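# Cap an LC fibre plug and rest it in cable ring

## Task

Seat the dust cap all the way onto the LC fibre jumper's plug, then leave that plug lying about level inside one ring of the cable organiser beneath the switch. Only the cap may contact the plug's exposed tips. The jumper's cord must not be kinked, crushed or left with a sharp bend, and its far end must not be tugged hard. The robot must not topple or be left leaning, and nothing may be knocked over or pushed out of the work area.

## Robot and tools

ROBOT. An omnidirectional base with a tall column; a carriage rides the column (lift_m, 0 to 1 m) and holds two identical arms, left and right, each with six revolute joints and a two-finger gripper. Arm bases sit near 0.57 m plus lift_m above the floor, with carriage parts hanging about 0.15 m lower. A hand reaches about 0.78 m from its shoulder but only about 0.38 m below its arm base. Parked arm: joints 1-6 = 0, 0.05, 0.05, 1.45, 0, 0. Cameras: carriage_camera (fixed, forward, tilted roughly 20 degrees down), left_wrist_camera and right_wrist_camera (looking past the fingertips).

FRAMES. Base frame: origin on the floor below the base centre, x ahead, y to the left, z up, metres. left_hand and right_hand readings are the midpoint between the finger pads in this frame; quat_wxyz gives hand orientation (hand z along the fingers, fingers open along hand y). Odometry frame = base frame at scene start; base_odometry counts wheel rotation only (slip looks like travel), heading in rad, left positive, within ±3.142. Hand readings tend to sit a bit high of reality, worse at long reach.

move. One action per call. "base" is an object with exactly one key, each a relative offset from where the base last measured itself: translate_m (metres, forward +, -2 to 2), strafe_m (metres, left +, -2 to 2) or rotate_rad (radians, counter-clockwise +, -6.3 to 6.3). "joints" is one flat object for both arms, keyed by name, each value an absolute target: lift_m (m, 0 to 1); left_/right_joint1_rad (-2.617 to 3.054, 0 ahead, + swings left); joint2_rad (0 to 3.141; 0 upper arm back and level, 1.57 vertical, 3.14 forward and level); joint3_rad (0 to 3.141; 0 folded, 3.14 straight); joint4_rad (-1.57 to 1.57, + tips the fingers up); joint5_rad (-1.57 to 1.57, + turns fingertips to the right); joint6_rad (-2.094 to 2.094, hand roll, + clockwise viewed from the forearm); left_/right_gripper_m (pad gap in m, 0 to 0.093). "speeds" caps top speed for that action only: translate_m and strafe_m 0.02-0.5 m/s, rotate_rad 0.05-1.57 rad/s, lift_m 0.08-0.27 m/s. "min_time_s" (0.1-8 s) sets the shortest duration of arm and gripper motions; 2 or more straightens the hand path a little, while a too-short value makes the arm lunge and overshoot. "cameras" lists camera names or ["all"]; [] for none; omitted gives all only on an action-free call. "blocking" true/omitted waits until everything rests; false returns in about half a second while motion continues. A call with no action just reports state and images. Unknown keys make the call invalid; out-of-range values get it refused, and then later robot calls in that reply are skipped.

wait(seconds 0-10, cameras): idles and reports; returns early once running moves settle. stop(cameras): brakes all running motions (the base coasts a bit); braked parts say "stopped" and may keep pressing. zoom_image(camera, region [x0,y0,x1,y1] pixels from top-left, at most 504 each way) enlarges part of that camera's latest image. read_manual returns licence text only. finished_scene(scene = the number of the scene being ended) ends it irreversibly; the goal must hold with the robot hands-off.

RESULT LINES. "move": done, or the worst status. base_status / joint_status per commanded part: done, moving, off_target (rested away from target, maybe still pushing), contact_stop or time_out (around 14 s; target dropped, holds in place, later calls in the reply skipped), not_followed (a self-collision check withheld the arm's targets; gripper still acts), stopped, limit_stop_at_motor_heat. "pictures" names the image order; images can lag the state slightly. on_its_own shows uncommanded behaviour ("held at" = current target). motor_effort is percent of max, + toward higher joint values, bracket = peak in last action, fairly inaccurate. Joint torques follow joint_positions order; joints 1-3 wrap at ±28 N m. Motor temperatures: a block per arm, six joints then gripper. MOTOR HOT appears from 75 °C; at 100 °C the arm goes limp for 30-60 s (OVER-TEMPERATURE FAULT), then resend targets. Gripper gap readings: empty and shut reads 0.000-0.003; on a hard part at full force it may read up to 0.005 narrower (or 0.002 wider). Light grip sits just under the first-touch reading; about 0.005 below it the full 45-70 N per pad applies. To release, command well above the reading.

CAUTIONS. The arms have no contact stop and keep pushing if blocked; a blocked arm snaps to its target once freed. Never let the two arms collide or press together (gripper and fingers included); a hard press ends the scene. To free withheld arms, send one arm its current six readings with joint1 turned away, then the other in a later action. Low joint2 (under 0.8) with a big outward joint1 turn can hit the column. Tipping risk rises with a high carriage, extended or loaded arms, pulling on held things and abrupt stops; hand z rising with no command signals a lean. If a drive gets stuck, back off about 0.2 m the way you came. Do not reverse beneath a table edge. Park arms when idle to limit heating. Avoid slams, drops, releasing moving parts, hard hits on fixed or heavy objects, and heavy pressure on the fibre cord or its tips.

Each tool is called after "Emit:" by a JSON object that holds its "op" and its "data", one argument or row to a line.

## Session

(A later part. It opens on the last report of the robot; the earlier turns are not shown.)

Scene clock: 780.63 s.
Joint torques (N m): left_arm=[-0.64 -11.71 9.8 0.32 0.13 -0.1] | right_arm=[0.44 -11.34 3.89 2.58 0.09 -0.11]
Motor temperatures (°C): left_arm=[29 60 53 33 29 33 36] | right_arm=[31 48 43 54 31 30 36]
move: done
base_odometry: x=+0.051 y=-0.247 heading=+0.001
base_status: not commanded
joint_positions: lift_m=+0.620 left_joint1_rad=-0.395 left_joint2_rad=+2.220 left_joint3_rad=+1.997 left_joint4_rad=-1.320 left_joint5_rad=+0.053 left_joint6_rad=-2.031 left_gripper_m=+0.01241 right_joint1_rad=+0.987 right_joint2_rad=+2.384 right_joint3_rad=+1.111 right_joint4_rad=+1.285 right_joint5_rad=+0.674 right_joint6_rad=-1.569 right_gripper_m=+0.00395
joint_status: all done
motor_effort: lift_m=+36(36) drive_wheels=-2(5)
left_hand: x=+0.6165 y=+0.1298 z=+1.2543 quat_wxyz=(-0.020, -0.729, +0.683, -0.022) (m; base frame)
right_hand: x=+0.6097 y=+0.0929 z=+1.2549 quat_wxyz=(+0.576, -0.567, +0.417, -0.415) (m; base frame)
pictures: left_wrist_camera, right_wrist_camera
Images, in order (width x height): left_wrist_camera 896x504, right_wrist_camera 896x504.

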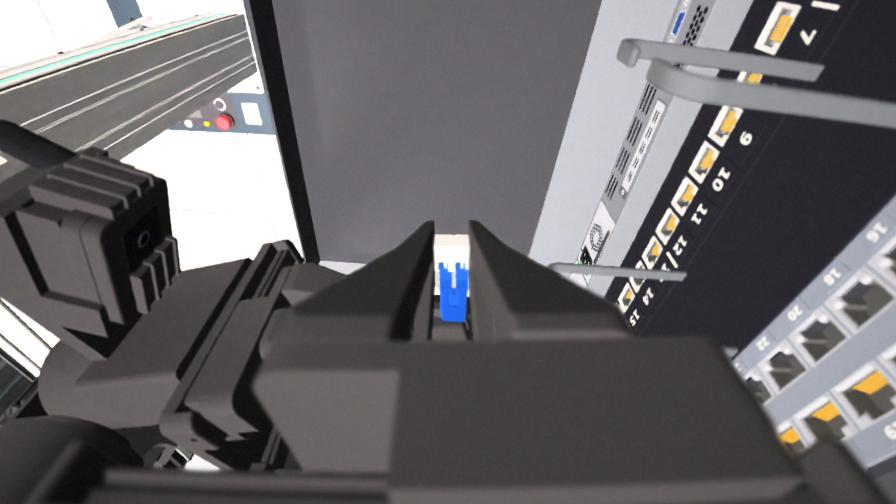

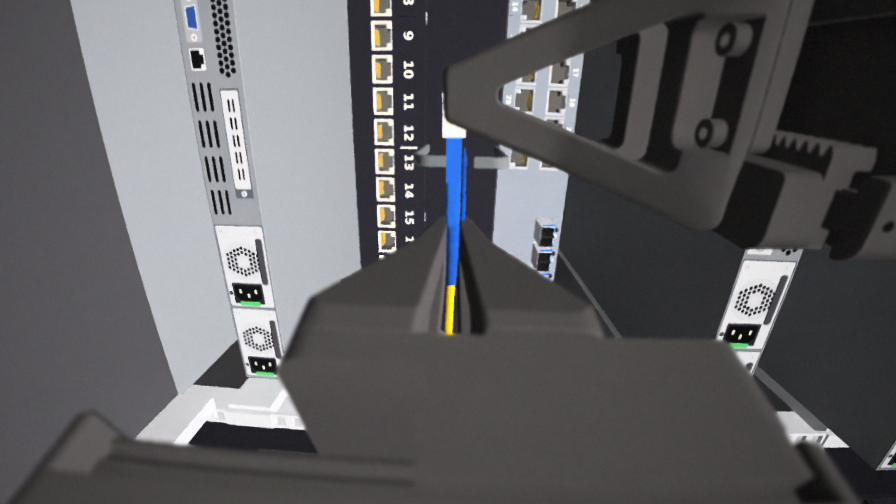

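Emit:
{"op": "move", "data": {
  "cameras": ["left_wrist_camera", "right_wrist_camera"],
  "joints": {"left_joint4_rad": -1.3032},
  "min_time_s": 0.7
}}

Emit:
{"op": "zoom_image", "data": {
  "camera": "left_wrist_camera",
  "region": [422, 240, 492, 310]
}}

Emit:
{"op": "zoom_image", "data": {
  "camera": "right_wrist_camera",
  "region": [420, 70, 500, 150]
}}

Scene clock: 808.40 s.
Joint torques (N m): left_arm=[-0.62 -11.71 9.78 0.32 0.13 -0.09] | right_arm=[0.47 -11.34 3.89 2.58 0.09 -0.11]
Motor temperatures (°C): left_arm=[29 61 54 32 29 33 36] | right_arm=[31 48 42 55 31 30 36]
move: done
base_odometry: x=+0.051 y=-0.247 heading=+0.001
base_status: not commanded
joint_positions: lift_m=+0.620 left_joint1_rad=-0.395 left_joint2_rad=+2.220 left_joint3_rad=+1.997 left_joint4_rad=-1.317 left_joint5_rad=+0.053 left_joint6_rad=-2.031 left_gripper_m=+0.01241 right_joint1_rad=+0.987 right_joint2_rad=+2.384 right_joint3_rad=+1.111 right_joint4_rad=+1.285 right_joint5_rad=+0.674 right_joint6_rad=-1.569 right_gripper_m=+0.00395
joint_status: all done
motor_effort: lift_m=+36(36) drive_wheels=-1(3)
left_hand: x=+0.6173 y=+0.1295 z=+1.2544 quat_wxyz=(-0.020, -0.729, +0.683, -0.024) (m; base frame)
right_hand: x=+0.6097 y=+0.0929 z=+1.2549 quat_wxyz=(+0.576, -0.567, +0.417, -0.415) (m; base frame)
pictures: left_wrist_camera, right_wrist_camera
Images, in order (width x height): left_wrist_camera 896x504, right_wrist_camera 896x504.

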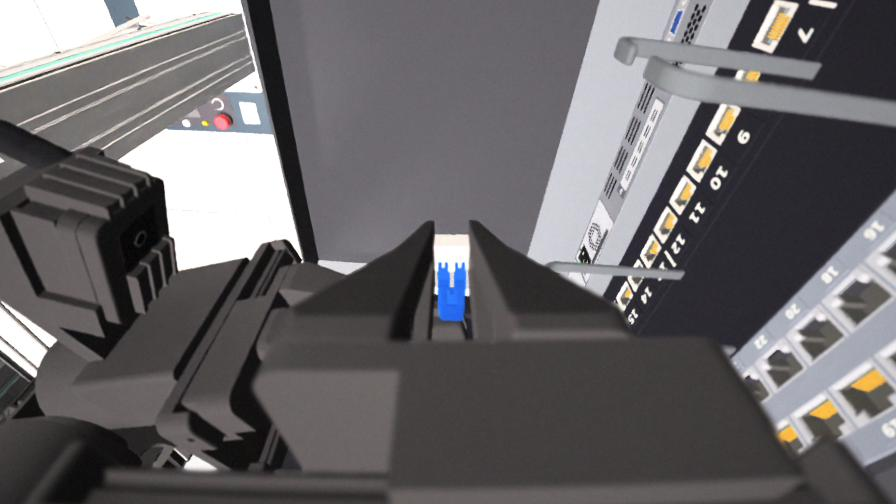

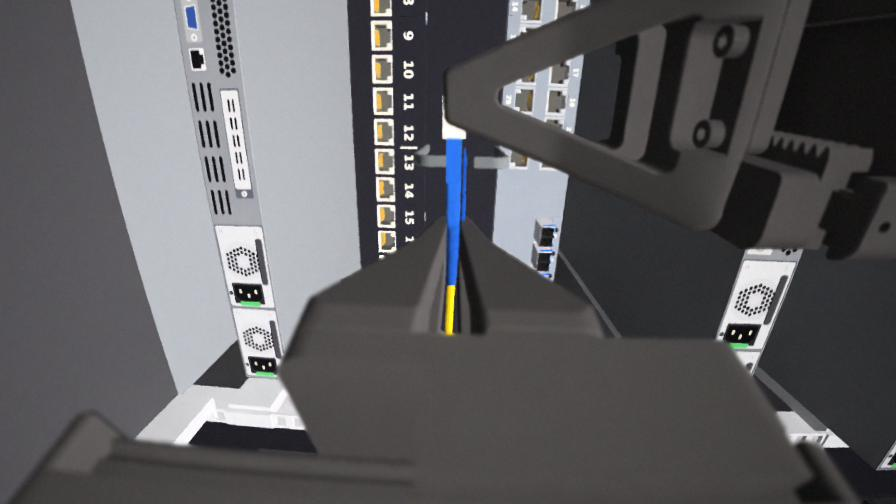

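Scaled by 7.200 from the camera's 896x504 image, which has a finer 1280x720 frame.

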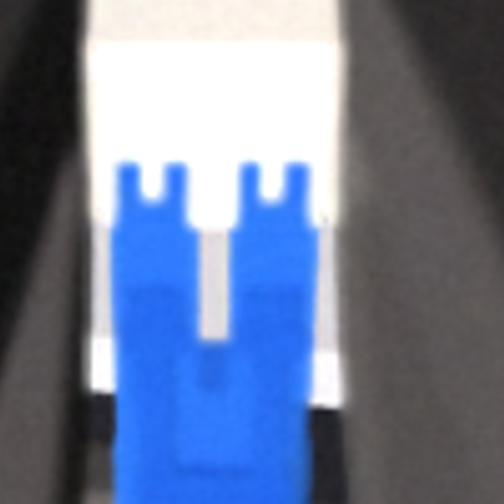

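Scaled by 6.300 from the camera's 896x504 image, which has a finer 1280x720 frame.

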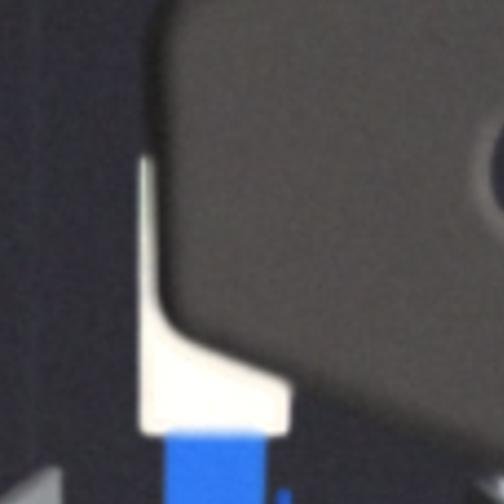

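Emit:
{"op": "move", "data": {
  "cameras": ["left_wrist_camera", "right_wrist_camera"],
  "joints": {"left_joint1_rad": -0.4115, "left_joint4_rad": -1.2965, "left_joint6_rad": -2.0505},
  "min_time_s": 1.2
}}

Emit:
{"op": "zoom_image", "data": {
  "camera": "left_wrist_camera",
  "region": [422, 240, 492, 310]
}}

Emit:
{"op": "zoom_image", "data": {
  "camera": "right_wrist_camera",
  "region": [420, 70, 500, 150]
}}

Scene clock: 816.57 s.
Joint torques (N m): left_arm=[-0.77 -11.71 9.8 0.34 0.13 -0.09] | right_arm=[0.49 -11.3 3.89 2.58 0.08 -0.11]
Motor temperatures (°C): left_arm=[29 61 54 32 29 33 36] | right_arm=[31 48 42 55 31 30 36]
move: done
base_odometry: x=+0.051 y=-0.247 heading=+0.001
base_status: not commanded
joint_positions: lift_m=+0.620 left_joint1_rad=-0.401 left_joint2_rad=+2.220 left_joint3_rad=+1.997 left_joint4_rad=-1.310 left_joint5_rad=+0.053 left_joint6_rad=-2.040 left_gripper_m=+0.01241 right_joint1_rad=+0.987 right_joint2_rad=+2.384 right_joint3_rad=+1.111 right_joint4_rad=+1.285 right_joint5_rad=+0.675 right_joint6_rad=-1.569 right_gripper_m=+0.00395
joint_status: all done
motor_effort: lift_m=+36(36) drive_wheels=-1(5)
left_hand: x=+0.6177 y=+0.1262 z=+1.2544 quat_wxyz=(-0.019, -0.730, +0.683, -0.027) (m; base frame)
right_hand: x=+0.6098 y=+0.0927 z=+1.2549 quat_wxyz=(+0.576, -0.567, +0.417, -0.416) (m; base frame)
pictures: left_wrist_camera, right_wrist_camera
Images, in order (width x height): left_wrist_camera 896x504, right_wrist_camera 896x504.

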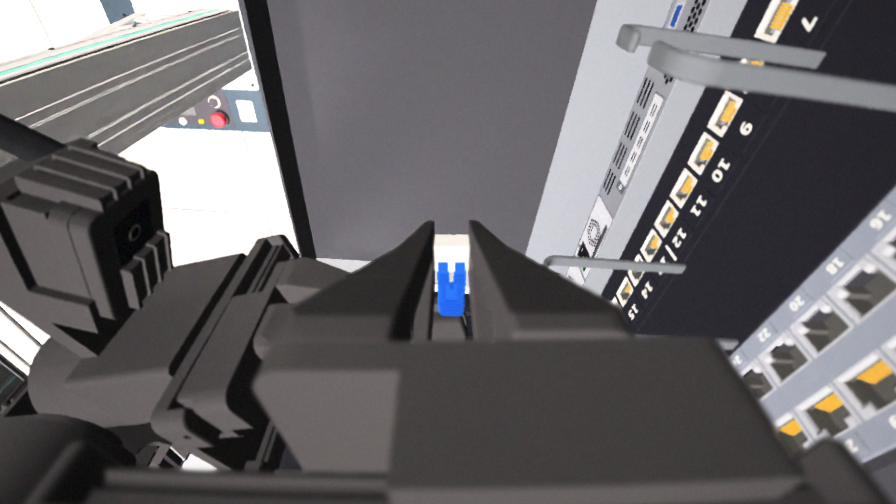

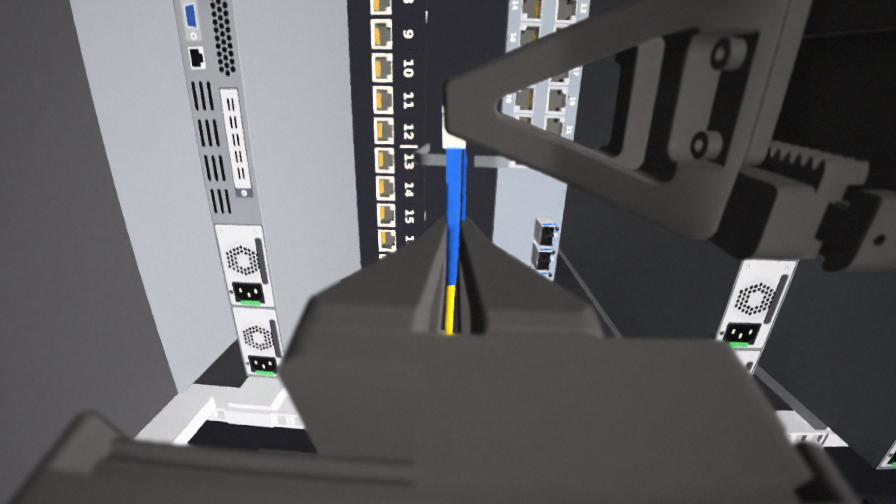

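Scaled by 7.200 from the camera's 896x504 image, which has a finer 1280x720 frame.

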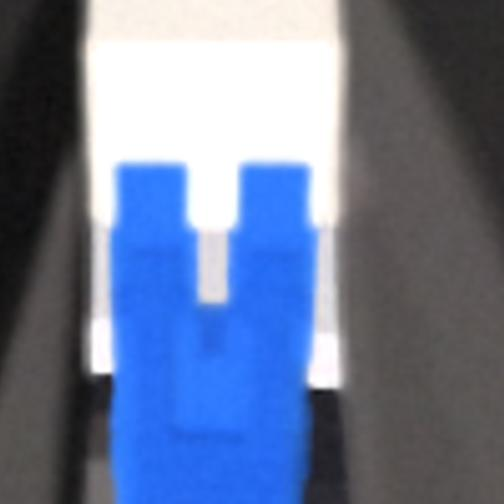

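Scaled by 6.300 from the camera's 896x504 image, which has a finer 1280x720 frame.

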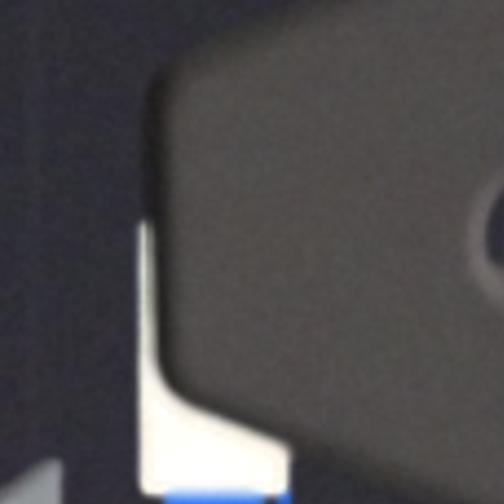

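Emit:
{"op": "move", "data": {
  "cameras": ["left_wrist_camera", "right_wrist_camera"],
  "joints": {"left_joint1_rad": -0.4199, "left_joint4_rad": -1.2900, "left_joint6_rad": -2.0589},
  "min_time_s": 1.2
}}

Emit:
{"op": "zoom_image", "data": {
  "camera": "left_wrist_camera",
  "region": [422, 240, 492, 310]
}}

Emit:
{"op": "zoom_image", "data": {
  "camera": "right_wrist_camera",
  "region": [420, 90, 500, 170]
}}

Scene clock: 824.13 s.
Joint torques (N m): left_arm=[-1.13 -11.73 9.83 0.36 0.13 -0.09] | right_arm=[0.5 -11.34 3.89 2.58 -0.01 -0.11]
Motor temperatures (°C): left_arm=[29 62 54 32 29 33 36] | right_arm=[31 48 42 56 31 30 36]
move: done
base_odometry: x=+0.051 y=-0.247 heading=+0.001
base_status: not commanded
joint_positions: lift_m=+0.620 left_joint1_rad=-0.406 left_joint2_rad=+2.220 left_joint3_rad=+1.997 left_joint4_rad=-1.304 left_joint5_rad=+0.053 left_joint6_rad=-2.048 left_gripper_m=+0.01241 right_joint1_rad=+0.987 right_joint2_rad=+2.384 right_joint3_rad=+1.111 right_joint4_rad=+1.285 right_joint5_rad=+0.684 right_joint6_rad=-1.569 right_gripper_m=+0.00395
joint_status: all done
motor_effort: lift_m=+36(36) drive_wheels=-1(5)
left_hand: x=+0.6181 y=+0.1238 z=+1.2545 quat_wxyz=(-0.018, -0.731, +0.681, -0.029) (m; base frame)
right_hand: x=+0.6102 y=+0.0913 z=+1.2549 quat_wxyz=(+0.574, -0.565, +0.419, -0.418) (m; base frame)
pictures: left_wrist_camera, right_wrist_camera
Images, in order (width x height): left_wrist_camera 896x504, right_wrist_camera 896x504.

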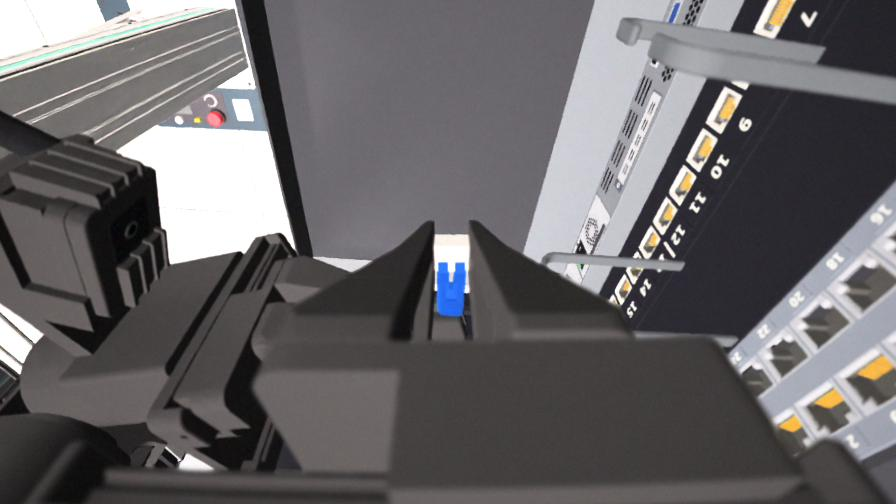

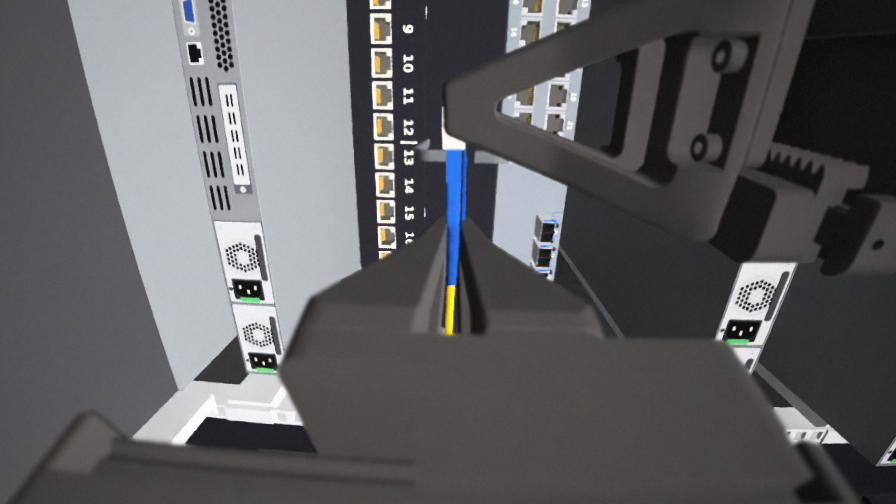

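Scaled by 7.200 from the camera's 896x504 image, which has a finer 1280x720 frame.

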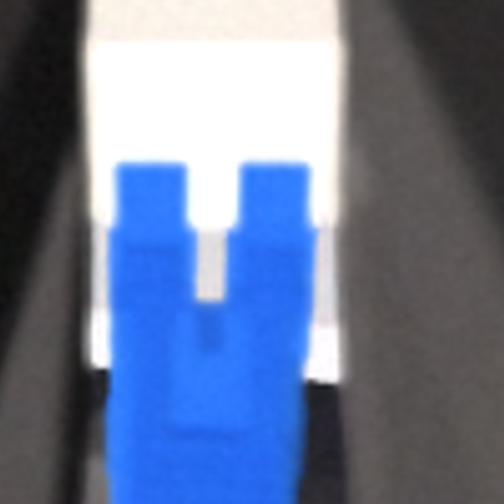

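Scaled by 6.300 from the camera's 896x504 image, which has a finer 1280x720 frame.

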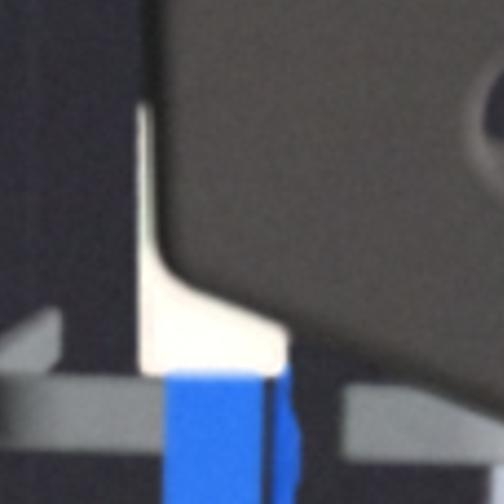

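Emit:
{"op": "move", "data": {
  "cameras": ["left_wrist_camera", "right_wrist_camera"],
  "joints": {"left_joint1_rad": -0.434, "left_joint4_rad": -1.280, "left_joint6_rad": -2.062, "right_joint5_rad": 0.650, "right_joint1_rad": 0.997},
  "min_time_s": 1.5
}}

Emit:
{"op": "zoom_image", "data": {
  "camera": "left_wrist_camera",
  "region": [422, 240, 492, 310]
}}

Emit:
{"op": "zoom_image", "data": {
  "camera": "right_wrist_camera",
  "region": [420, 90, 500, 170]
}}

Scene clock: 839.73 s.
Joint torques (N m): left_arm=[-1.61 -11.71 9.85 0.46 0.22 -0.09] | right_arm=[0.98 -11.3 4.27 2.5 -0.36 -0.11]
Motor temperatures (°C): left_arm=[29 62 54 32 29 33 36] | right_arm=[31 49 42 56 31 30 36]
move: off_target
base_odometry: x=+0.051 y=-0.247 heading=+0.001
base_status: not commanded
joint_positions: lift_m=+0.620 left_joint1_rad=-0.413 left_joint2_rad=+2.220 left_joint3_rad=+1.997 left_joint4_rad=-1.303 left_joint5_rad=+0.043 left_joint6_rad=-2.051 left_gripper_m=+0.01241 right_joint1_rad=+0.987 right_joint2_rad=+2.384 right_joint3_rad=+1.107 right_joint4_rad=+1.290 right_joint5_rad=+0.684 right_joint6_rad=-1.569 right_gripper_m=+0.00395
joint_status: left_joint1_rad off_target (ended at -0.413, target -0.434); right_joint5_rad off_target (ended at +0.684, target +0.650); the others done
motor_effort: lift_m=+36(36) drive_wheels=-1(5)
left_hand: x=+0.6177 y=+0.1223 z=+1.2544 quat_wxyz=(-0.013, -0.730, +0.683, -0.028) (m; base frame)
right_hand: x=+0.6096 y=+0.0905 z=+1.2545 quat_wxyz=(+0.575, -0.565, +0.419, -0.418) (m; base frame)
pictures: left_wrist_camera, right_wrist_camera
Images, in order (width x height): left_wrist_camera 896x504, right_wrist_camera 896x504.

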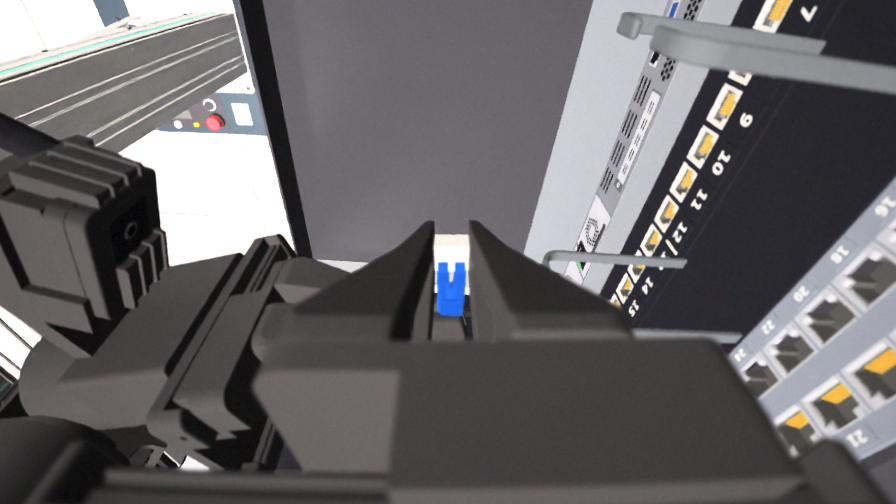

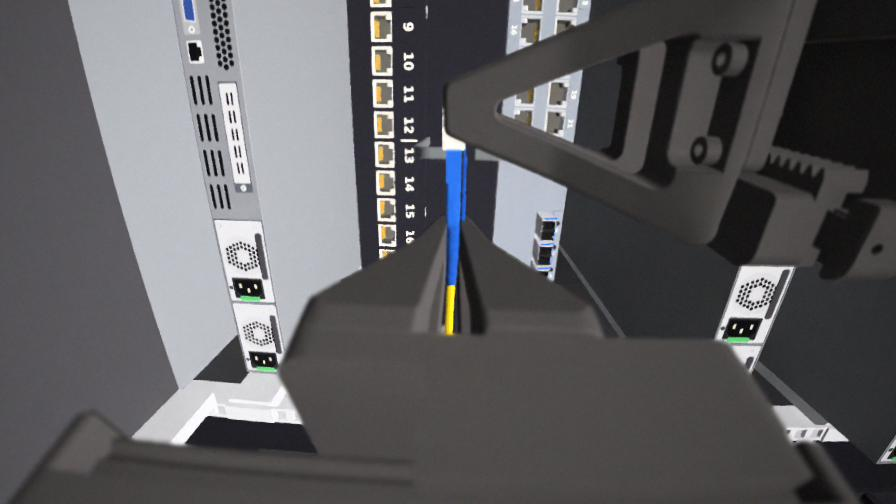

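Scaled by 7.200 from the camera's 896x504 image, which has a finer 1280x720 frame.

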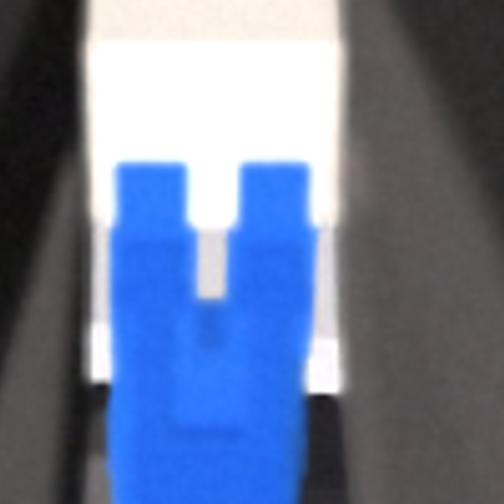

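Scaled by 6.300 from the camera's 896x504 image, which has a finer 1280x720 frame.

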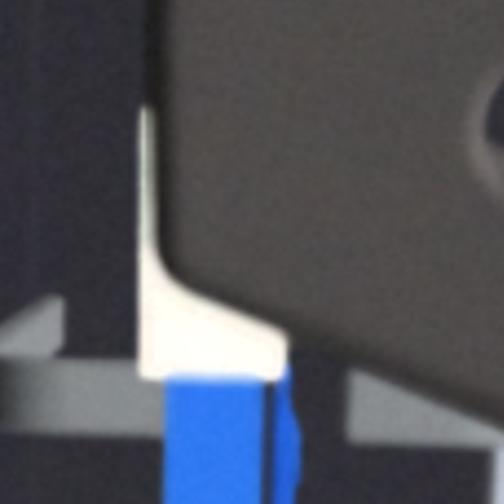

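Emit:
{"op": "move", "data": {
  "cameras": ["left_wrist_camera", "right_wrist_camera"],
  "joints": {"left_joint1_rad": -0.448, "left_joint4_rad": -1.252, "left_joint5_rad": 0.13, "right_joint5_rad": 0.58, "right_joint1_rad": 1.025},
  "min_time_s": 2
}}

Emit:
{"op": "zoom_image", "data": {
  "camera": "left_wrist_camera",
  "region": [422, 240, 492, 310]
}}

Emit:
{"op": "zoom_image", "data": {
  "camera": "right_wrist_camera",
  "region": [420, 90, 500, 170]
}}

Scene clock: 858.33 s.
Joint torques (N m): left_arm=[-2.47 -11.73 9.8 0.77 0.78 -0.09] | right_arm=[3.44 -11.29 4.51 2.47 -1 -0.11]
Motor temperatures (°C): left_arm=[29 63 55 32 29 33 36] | right_arm=[31 49 42 55 31 30 36]
move: off_target
base_odometry: x=+0.051 y=-0.247 heading=+0.001
base_status: not commanded
joint_positions: lift_m=+0.620 left_joint1_rad=-0.417 left_joint2_rad=+2.220 left_joint3_rad=+1.997 left_joint4_rad=-1.305 left_joint5_rad=+0.046 left_joint6_rad=-2.051 left_gripper_m=+0.01241 right_joint1_rad=+0.990 right_joint2_rad=+2.384 right_joint3_rad=+1.104 right_joint4_rad=+1.294 right_joint5_rad=+0.675 right_joint6_rad=-1.569 right_gripper_m=+0.00395
joint_status: left_joint1_rad off_target (ended at -0.417, target -0.448); left_joint4_rad off_target (ended at -1.305, target -1.252); left_joint5_rad off_target (ended at +0.046, target +0.130); right_joint1_rad off_target (ended at +0.990, target +1.025); right_joint5_rad off_target (ended at +0.675, target +0.580)
motor_effort: lift_m=+36(36) drive_wheels=-1(4)
left_hand: x=+0.6165 y=+0.1206 z=+1.2544 quat_wxyz=(-0.015, -0.729, +0.684, -0.028) (m; base frame)
right_hand: x=+0.6074 y=+0.0928 z=+1.2542 quat_wxyz=(+0.577, -0.567, +0.416, -0.415) (m; base frame)
pictures: left_wrist_camera, right_wrist_camera
Images, in order (width x height): left_wrist_camera 896x504, right_wrist_camera 896x504.

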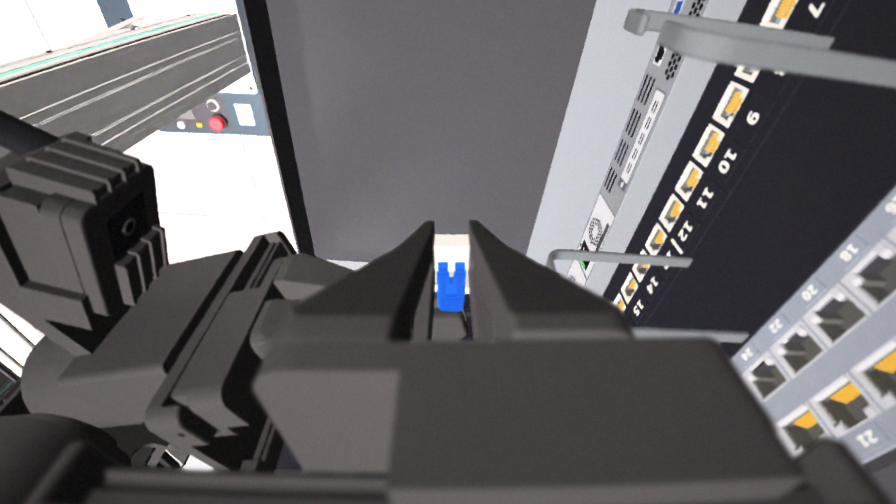

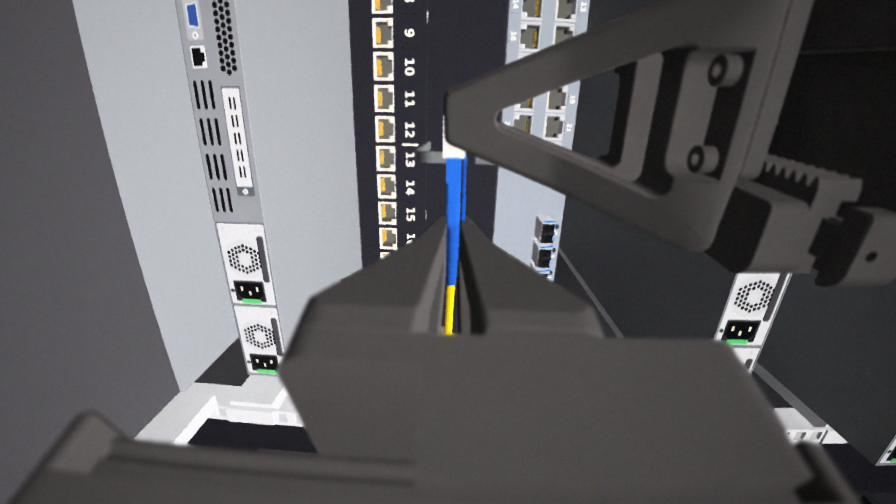

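Scaled by 7.200 from the camera's 896x504 image, which has a finer 1280x720 frame.

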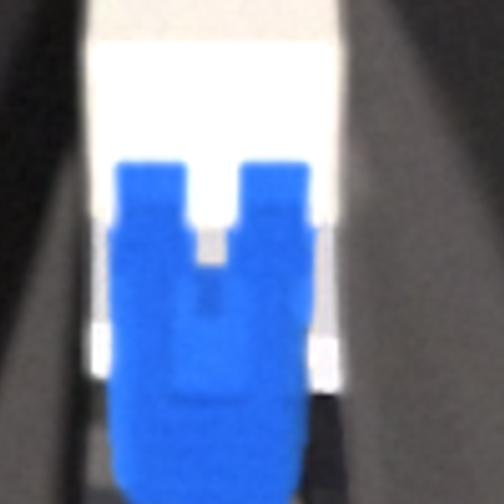

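Scaled by 6.300 from the camera's 896x504 image, which has a finer 1280x720 frame.

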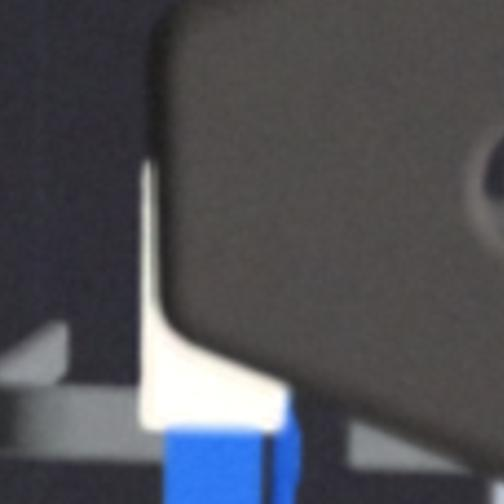

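Emit:
{"op": "move", "data": {
  "cameras": ["left_wrist_camera", "right_wrist_camera"],
  "joints": {"left_joint1_rad": -0.466, "left_joint4_rad": -1.222, "left_joint5_rad": 0.18, "right_joint5_rad": 0.52, "right_joint1_rad": 1.042},
  "min_time_s": 2
}}

Emit:
{"op": "zoom_image", "data": {
  "camera": "left_wrist_camera",
  "region": [422, 240, 492, 310]
}}

Emit:
{"op": "zoom_image", "data": {
  "camera": "right_wrist_camera",
  "region": [420, 90, 500, 170]
}}

Scene clock: 867.00 s.
Joint torques (N m): left_arm=[-3.86 -11.71 9.84 1.13 1.21 -0.09] | right_arm=[5.11 -11.26 4.89 2.41 -1.54 -0.11]
Motor temperatures (°C): left_arm=[30 63 55 33 30 33 36] | right_arm=[31 49 42 54 32 30 36]
move: off_target
base_odometry: x=+0.051 y=-0.247 heading=+0.001
base_status: not commanded
joint_positions: lift_m=+0.620 left_joint1_rad=-0.418 left_joint2_rad=+2.220 left_joint3_rad=+1.997 left_joint4_rad=-1.307 left_joint5_rad=+0.050 left_joint6_rad=-2.051 left_gripper_m=+0.01241 right_joint1_rad=+0.991 right_joint2_rad=+2.384 right_joint3_rad=+1.100 right_joint4_rad=+1.300 right_joint5_rad=+0.666 right_joint6_rad=-1.569 right_gripper_m=+0.00395
joint_status: left_joint1_rad off_target (ended at -0.418, target -0.466); left_joint4_rad off_target (ended at -1.307, target -1.222); left_joint5_rad off_target (ended at +0.050, target +0.180); right_joint1_rad off_target (ended at +0.991, target +1.042); right_joint5_rad off_target (ended at +0.666, target +0.520)
motor_effort: lift_m=+36(36) drive_wheels=-2(6)
left_hand: x=+0.6155 y=+0.1199 z=+1.2544 quat_wxyz=(-0.017, -0.728, +0.684, -0.027) (m; base frame)
right_hand: x=+0.6063 y=+0.0937 z=+1.2541 quat_wxyz=(+0.580, -0.569, +0.413, -0.412) (m; base frame)
pictures: left_wrist_camera, right_wrist_camera
Images, in order (width x height): left_wrist_camera 896x504, right_wrist_camera 896x504.

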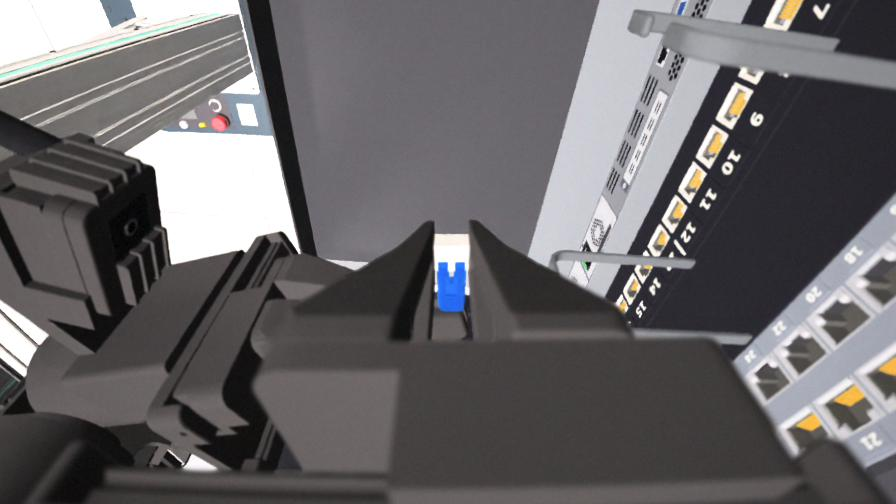

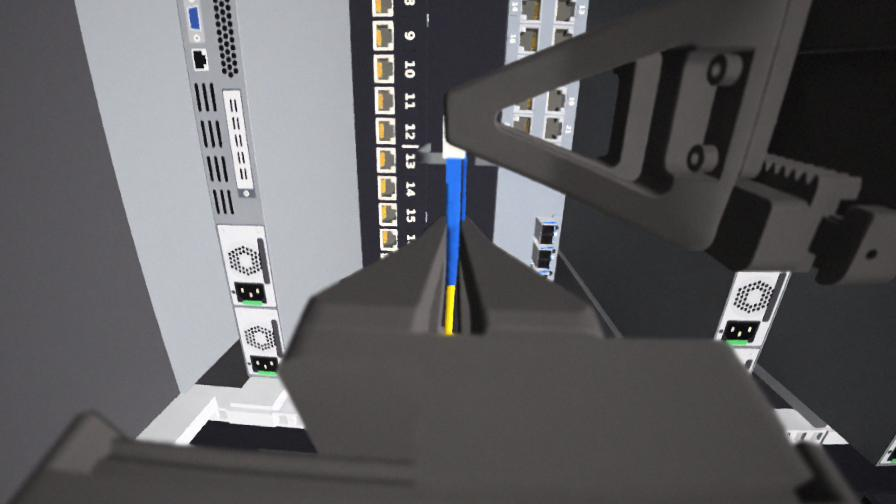

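Scaled by 7.200 from the camera's 896x504 image, which has a finer 1280x720 frame.

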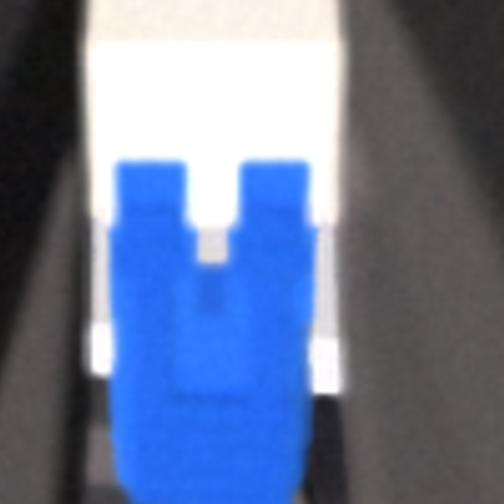

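Scaled by 6.300 from the camera's 896x504 image, which has a finer 1280x720 frame.

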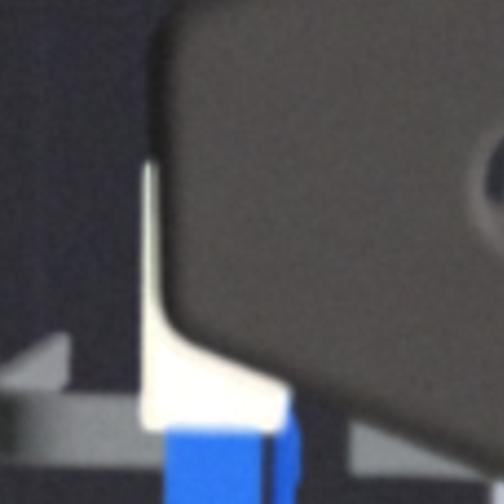

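Emit:
{"op": "move", "data": {
  "cameras": [],
  "joints": {"left_joint1_rad": -0.424, "left_joint4_rad": -1.294, "left_joint5_rad": 0.058, "right_joint5_rad": 0.660, "right_joint1_rad": 0.998},
  "min_time_s": 2
}}

Emit:
{"op": "move", "data": {
  "cameras": ["left_wrist_camera", "right_wrist_camera"],
  "joints": {"left_gripper_m": 0.022},
  "min_time_s": 2
}}

Emit:
{"op": "zoom_image", "data": {
  "camera": "left_wrist_camera",
  "region": [412, 220, 502, 310]
}}

Emit:
{"op": "zoom_image", "data": {
  "camera": "right_wrist_camera",
  "region": [410, 80, 510, 180]
}}

Scene clock: 883.77 s.
Joint torques (N m): left_arm=[-0.47 -11.73 9.8 0.36 0.13 -0.09] | right_arm=[0.7 -11.26 4.88 2.4 -0.18 -0.11]
Motor temperatures (°C): left_arm=[30 64 55 33 31 33 36] | right_arm=[32 49 42 52 33 30 36]
move: done
base_odometry: x=+0.051 y=-0.247 heading=+0.001
base_status: not commanded
joint_positions: lift_m=+0.620 left_joint1_rad=-0.418 left_joint2_rad=+2.220 left_joint3_rad=+1.997 left_joint4_rad=-1.310 left_joint5_rad=+0.044 left_joint6_rad=-2.052 left_gripper_m=+0.01241 right_joint1_rad=+0.991 right_joint2_rad=+2.384 right_joint3_rad=+1.100 right_joint4_rad=+1.300 right_joint5_rad=+0.678 right_joint6_rad=-1.569 right_gripper_m=+0.00395
joint_status: all done
motor_effort: lift_m=+36(36) drive_wheels=-2(5)
left_hand: x=+0.6153 y=+0.1211 z=+1.2543 quat_wxyz=(-0.015, -0.729, +0.684, -0.025) (m; base frame)
right_hand: x=+0.6069 y=+0.0917 z=+1.2541 quat_wxyz=(+0.578, -0.566, +0.417, -0.415) (m; base frame)
pictures: none
No camera images: "cameras" was empty.

Scene clock: 886.07 s.
Joint torques (N m): left_arm=[-0.47 -11.74 9.78 0.34 0.13 -0.08] | right_arm=[0.59 -11.28 4.88 2.4 -0.12 -0.11]
Motor temperatures (°C): left_arm=[30 64 55 33 30 33 36] | right_arm=[32 49 42 52 33 30 36]
move: done
base_odometry: x=+0.051 y=-0.247 heading=+0.001
base_status: not commanded
joint_positions: lift_m=+0.620 left_joint1_rad=-0.418 left_joint2_rad=+2.220 left_joint3_rad=+1.997 left_joint4_rad=-1.307 left_joint5_rad=+0.045 left_joint6_rad=-2.052 left_gripper_m=+0.02189 right_joint1_rad=+0.992 right_joint2_rad=+2.384 right_joint3_rad=+1.100 right_joint4_rad=+1.300 right_joint5_rad=+0.672 right_joint6_rad=-1.569 right_gripper_m=+0.00395
joint_status: all done
motor_effort: lift_m=+36(36) drive_wheels=-1(5)
left_hand: x=+0.6158 y=+0.1207 z=+1.2544 quat_wxyz=(-0.015, -0.729, +0.684, -0.026) (m; base frame)
right_hand: x=+0.6061 y=+0.0931 z=+1.2541 quat_wxyz=(+0.579, -0.568, +0.415, -0.413) (m; base frame)
pictures: left_wrist_camera, right_wrist_camera
Images, in order (width x height): left_wrist_camera 896x504, right_wrist_camera 896x504.

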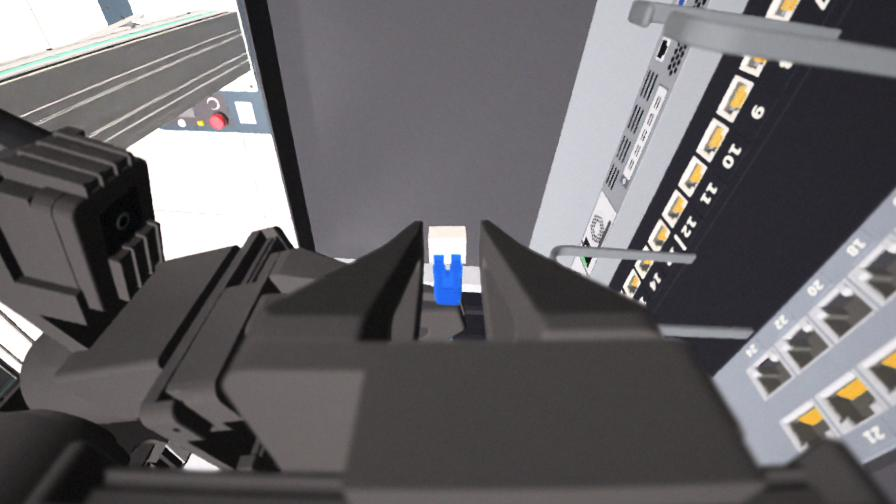

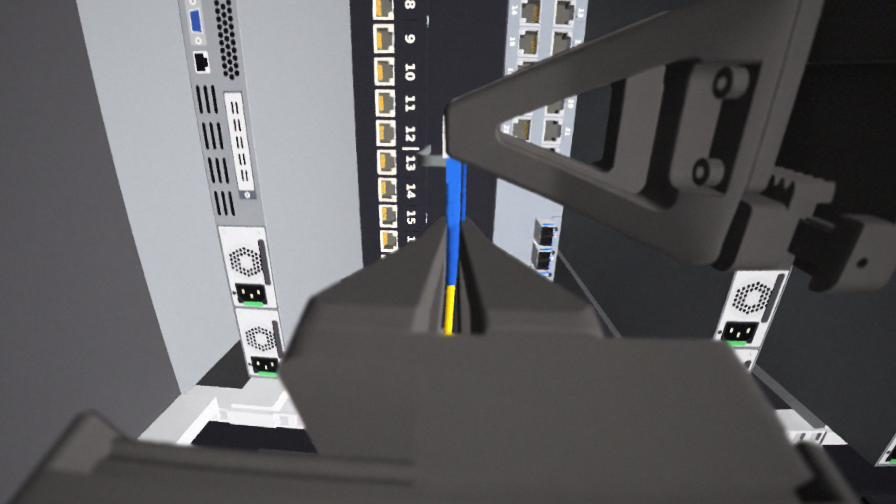

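Scaled by 5.600 from the camera's 896x504 image, which has a finer 1280x720 frame.

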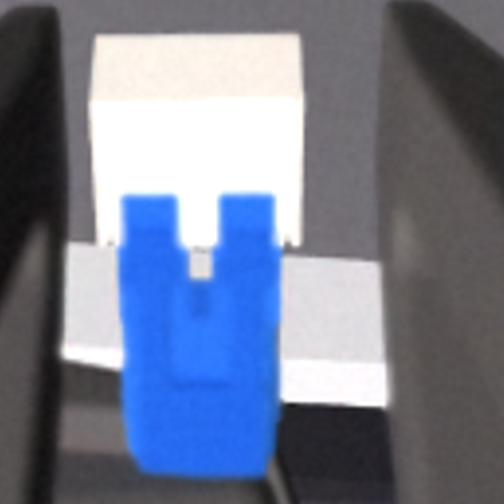

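Scaled by 5.040 from the camera's 896x504 image, which has a finer 1280x720 frame.

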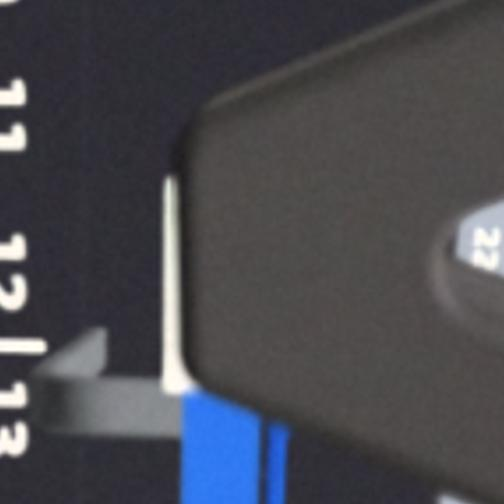

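Emit:
{"op": "move", "data": {
  "cameras": [],
  "joints": {"left_joint3_rad": 2.112, "left_joint4_rad": -1.398},
  "min_time_s": 1.5
}}

Emit:
{"op": "move", "data": {
  "cameras": ["left_wrist_camera", "right_wrist_camera"],
  "joints": {"left_joint3_rad": 2.25, "left_joint4_rad": -1.54},
  "min_time_s": 1.5
}}

Emit:
{"op": "zoom_image", "data": {
  "camera": "right_wrist_camera",
  "region": [410, 80, 510, 180]
}}

Emit:
{"op": "zoom_image", "data": {
  "camera": "left_wrist_camera",
  "region": [412, 220, 502, 310]
}}

Scene clock: 897.93 s.
Joint torques (N m): left_arm=[-0.49 -11.7 9.77 0.07 0.11 -0.09] | right_arm=[0.62 -11.25 4.86 2.39 -0.11 -0.11]
Motor temperatures (°C): left_arm=[30 64 56 33 30 33 36] | right_arm=[32 49 42 52 32 30 36]
move: done
base_odometry: x=+0.051 y=-0.247 heading=+0.001
base_status: not commanded
joint_positions: lift_m=+0.620 left_joint1_rad=-0.418 left_joint2_rad=+2.220 left_joint3_rad=+2.079 left_joint4_rad=-1.385 left_joint5_rad=+0.047 left_joint6_rad=-2.052 left_gripper_m=+0.02190 right_joint1_rad=+0.992 right_joint2_rad=+2.384 right_joint3_rad=+1.100 right_joint4_rad=+1.300 right_joint5_rad=+0.671 right_joint6_rad=-1.569 right_gripper_m=+0.00394
joint_status: all done
motor_effort: lift_m=+36(36) drive_wheels=-1(5)
left_hand: x=+0.6157 y=+0.1204 z=+1.2752 quat_wxyz=(-0.015, -0.728, +0.684, -0.029) (m; base frame)
right_hand: x=+0.6061 y=+0.0932 z=+1.2541 quat_wxyz=(+0.579, -0.568, +0.414, -0.413) (m; base frame)
pictures: none
No camera images: "cameras" was empty.

Scene clock: 899.73 s.
Joint torques (N m): left_arm=[-0.47 -11.54 9.52 0.05 0.11 -0.08] | right_arm=[0.58 -11.28 4.88 2.41 -0.11 -0.11]
Motor temperatures (°C): left_arm=[30 64 56 33 30 33 36] | right_arm=[32 49 42 52 32 30 36]
move: done
base_odometry: x=+0.051 y=-0.247 heading=+0.001
base_status: not commanded
joint_positions: lift_m=+0.620 left_joint1_rad=-0.418 left_joint2_rad=+2.220 left_joint3_rad=+2.218 left_joint4_rad=-1.527 left_joint5_rad=+0.047 left_joint6_rad=-2.052 left_gripper_m=+0.02190 right_joint1_rad=+0.992 right_joint2_rad=+2.384 right_joint3_rad=+1.100 right_joint4_rad=+1.300 right_joint5_rad=+0.671 right_joint6_rad=-1.569 right_gripper_m=+0.00394
joint_status: all done
motor_effort: lift_m=+36(36) drive_wheels=-2(4)
left_hand: x=+0.6096 y=+0.1230 z=+1.3097 quat_wxyz=(-0.015, -0.728, +0.684, -0.027) (m; base frame)
right_hand: x=+0.6061 y=+0.0932 z=+1.2541 quat_wxyz=(+0.579, -0.568, +0.414, -0.413) (m; base frame)
pictures: left_wrist_camera, right_wrist_camera
Images, in order (width x height): left_wrist_camera 896x504, right_wrist_camera 896x504.

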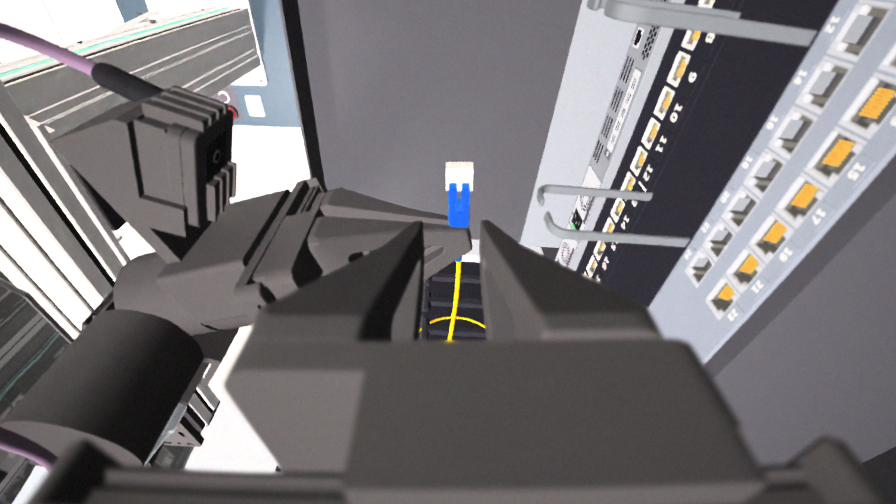

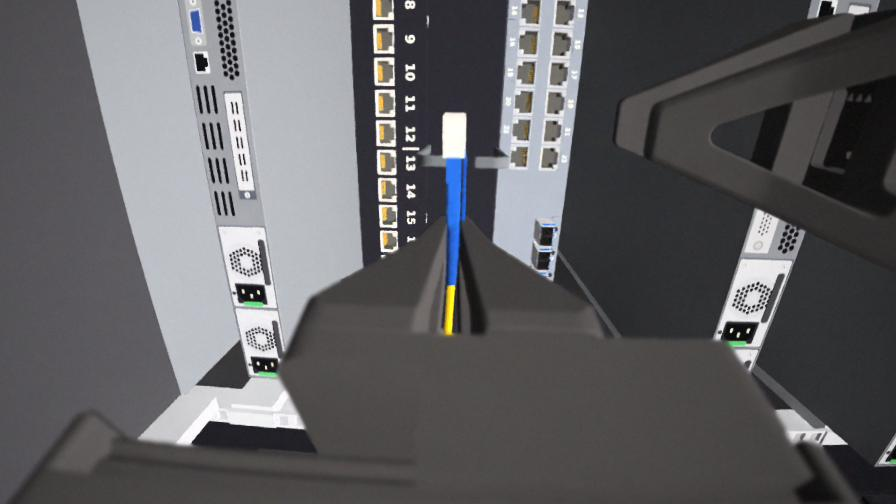

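Scaled by 5.040 from the camera's 896x504 image, which has a finer 1280x720 frame.

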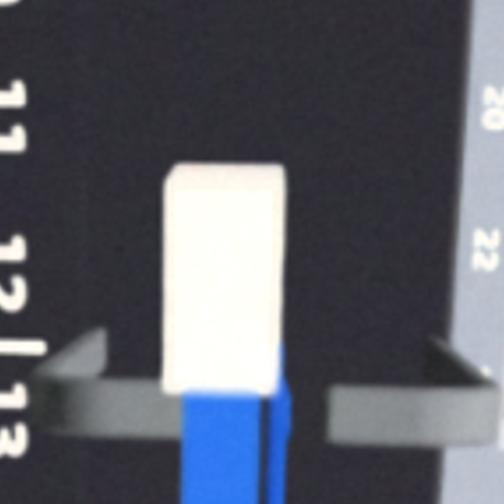

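Scaled by 5.600 from the camera's 896x504 image, which has a finer 1280x720 frame.

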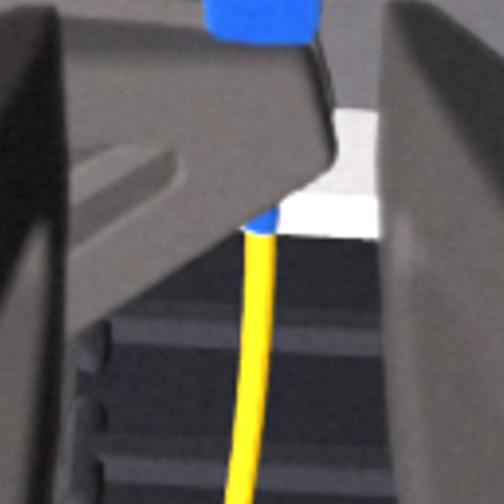

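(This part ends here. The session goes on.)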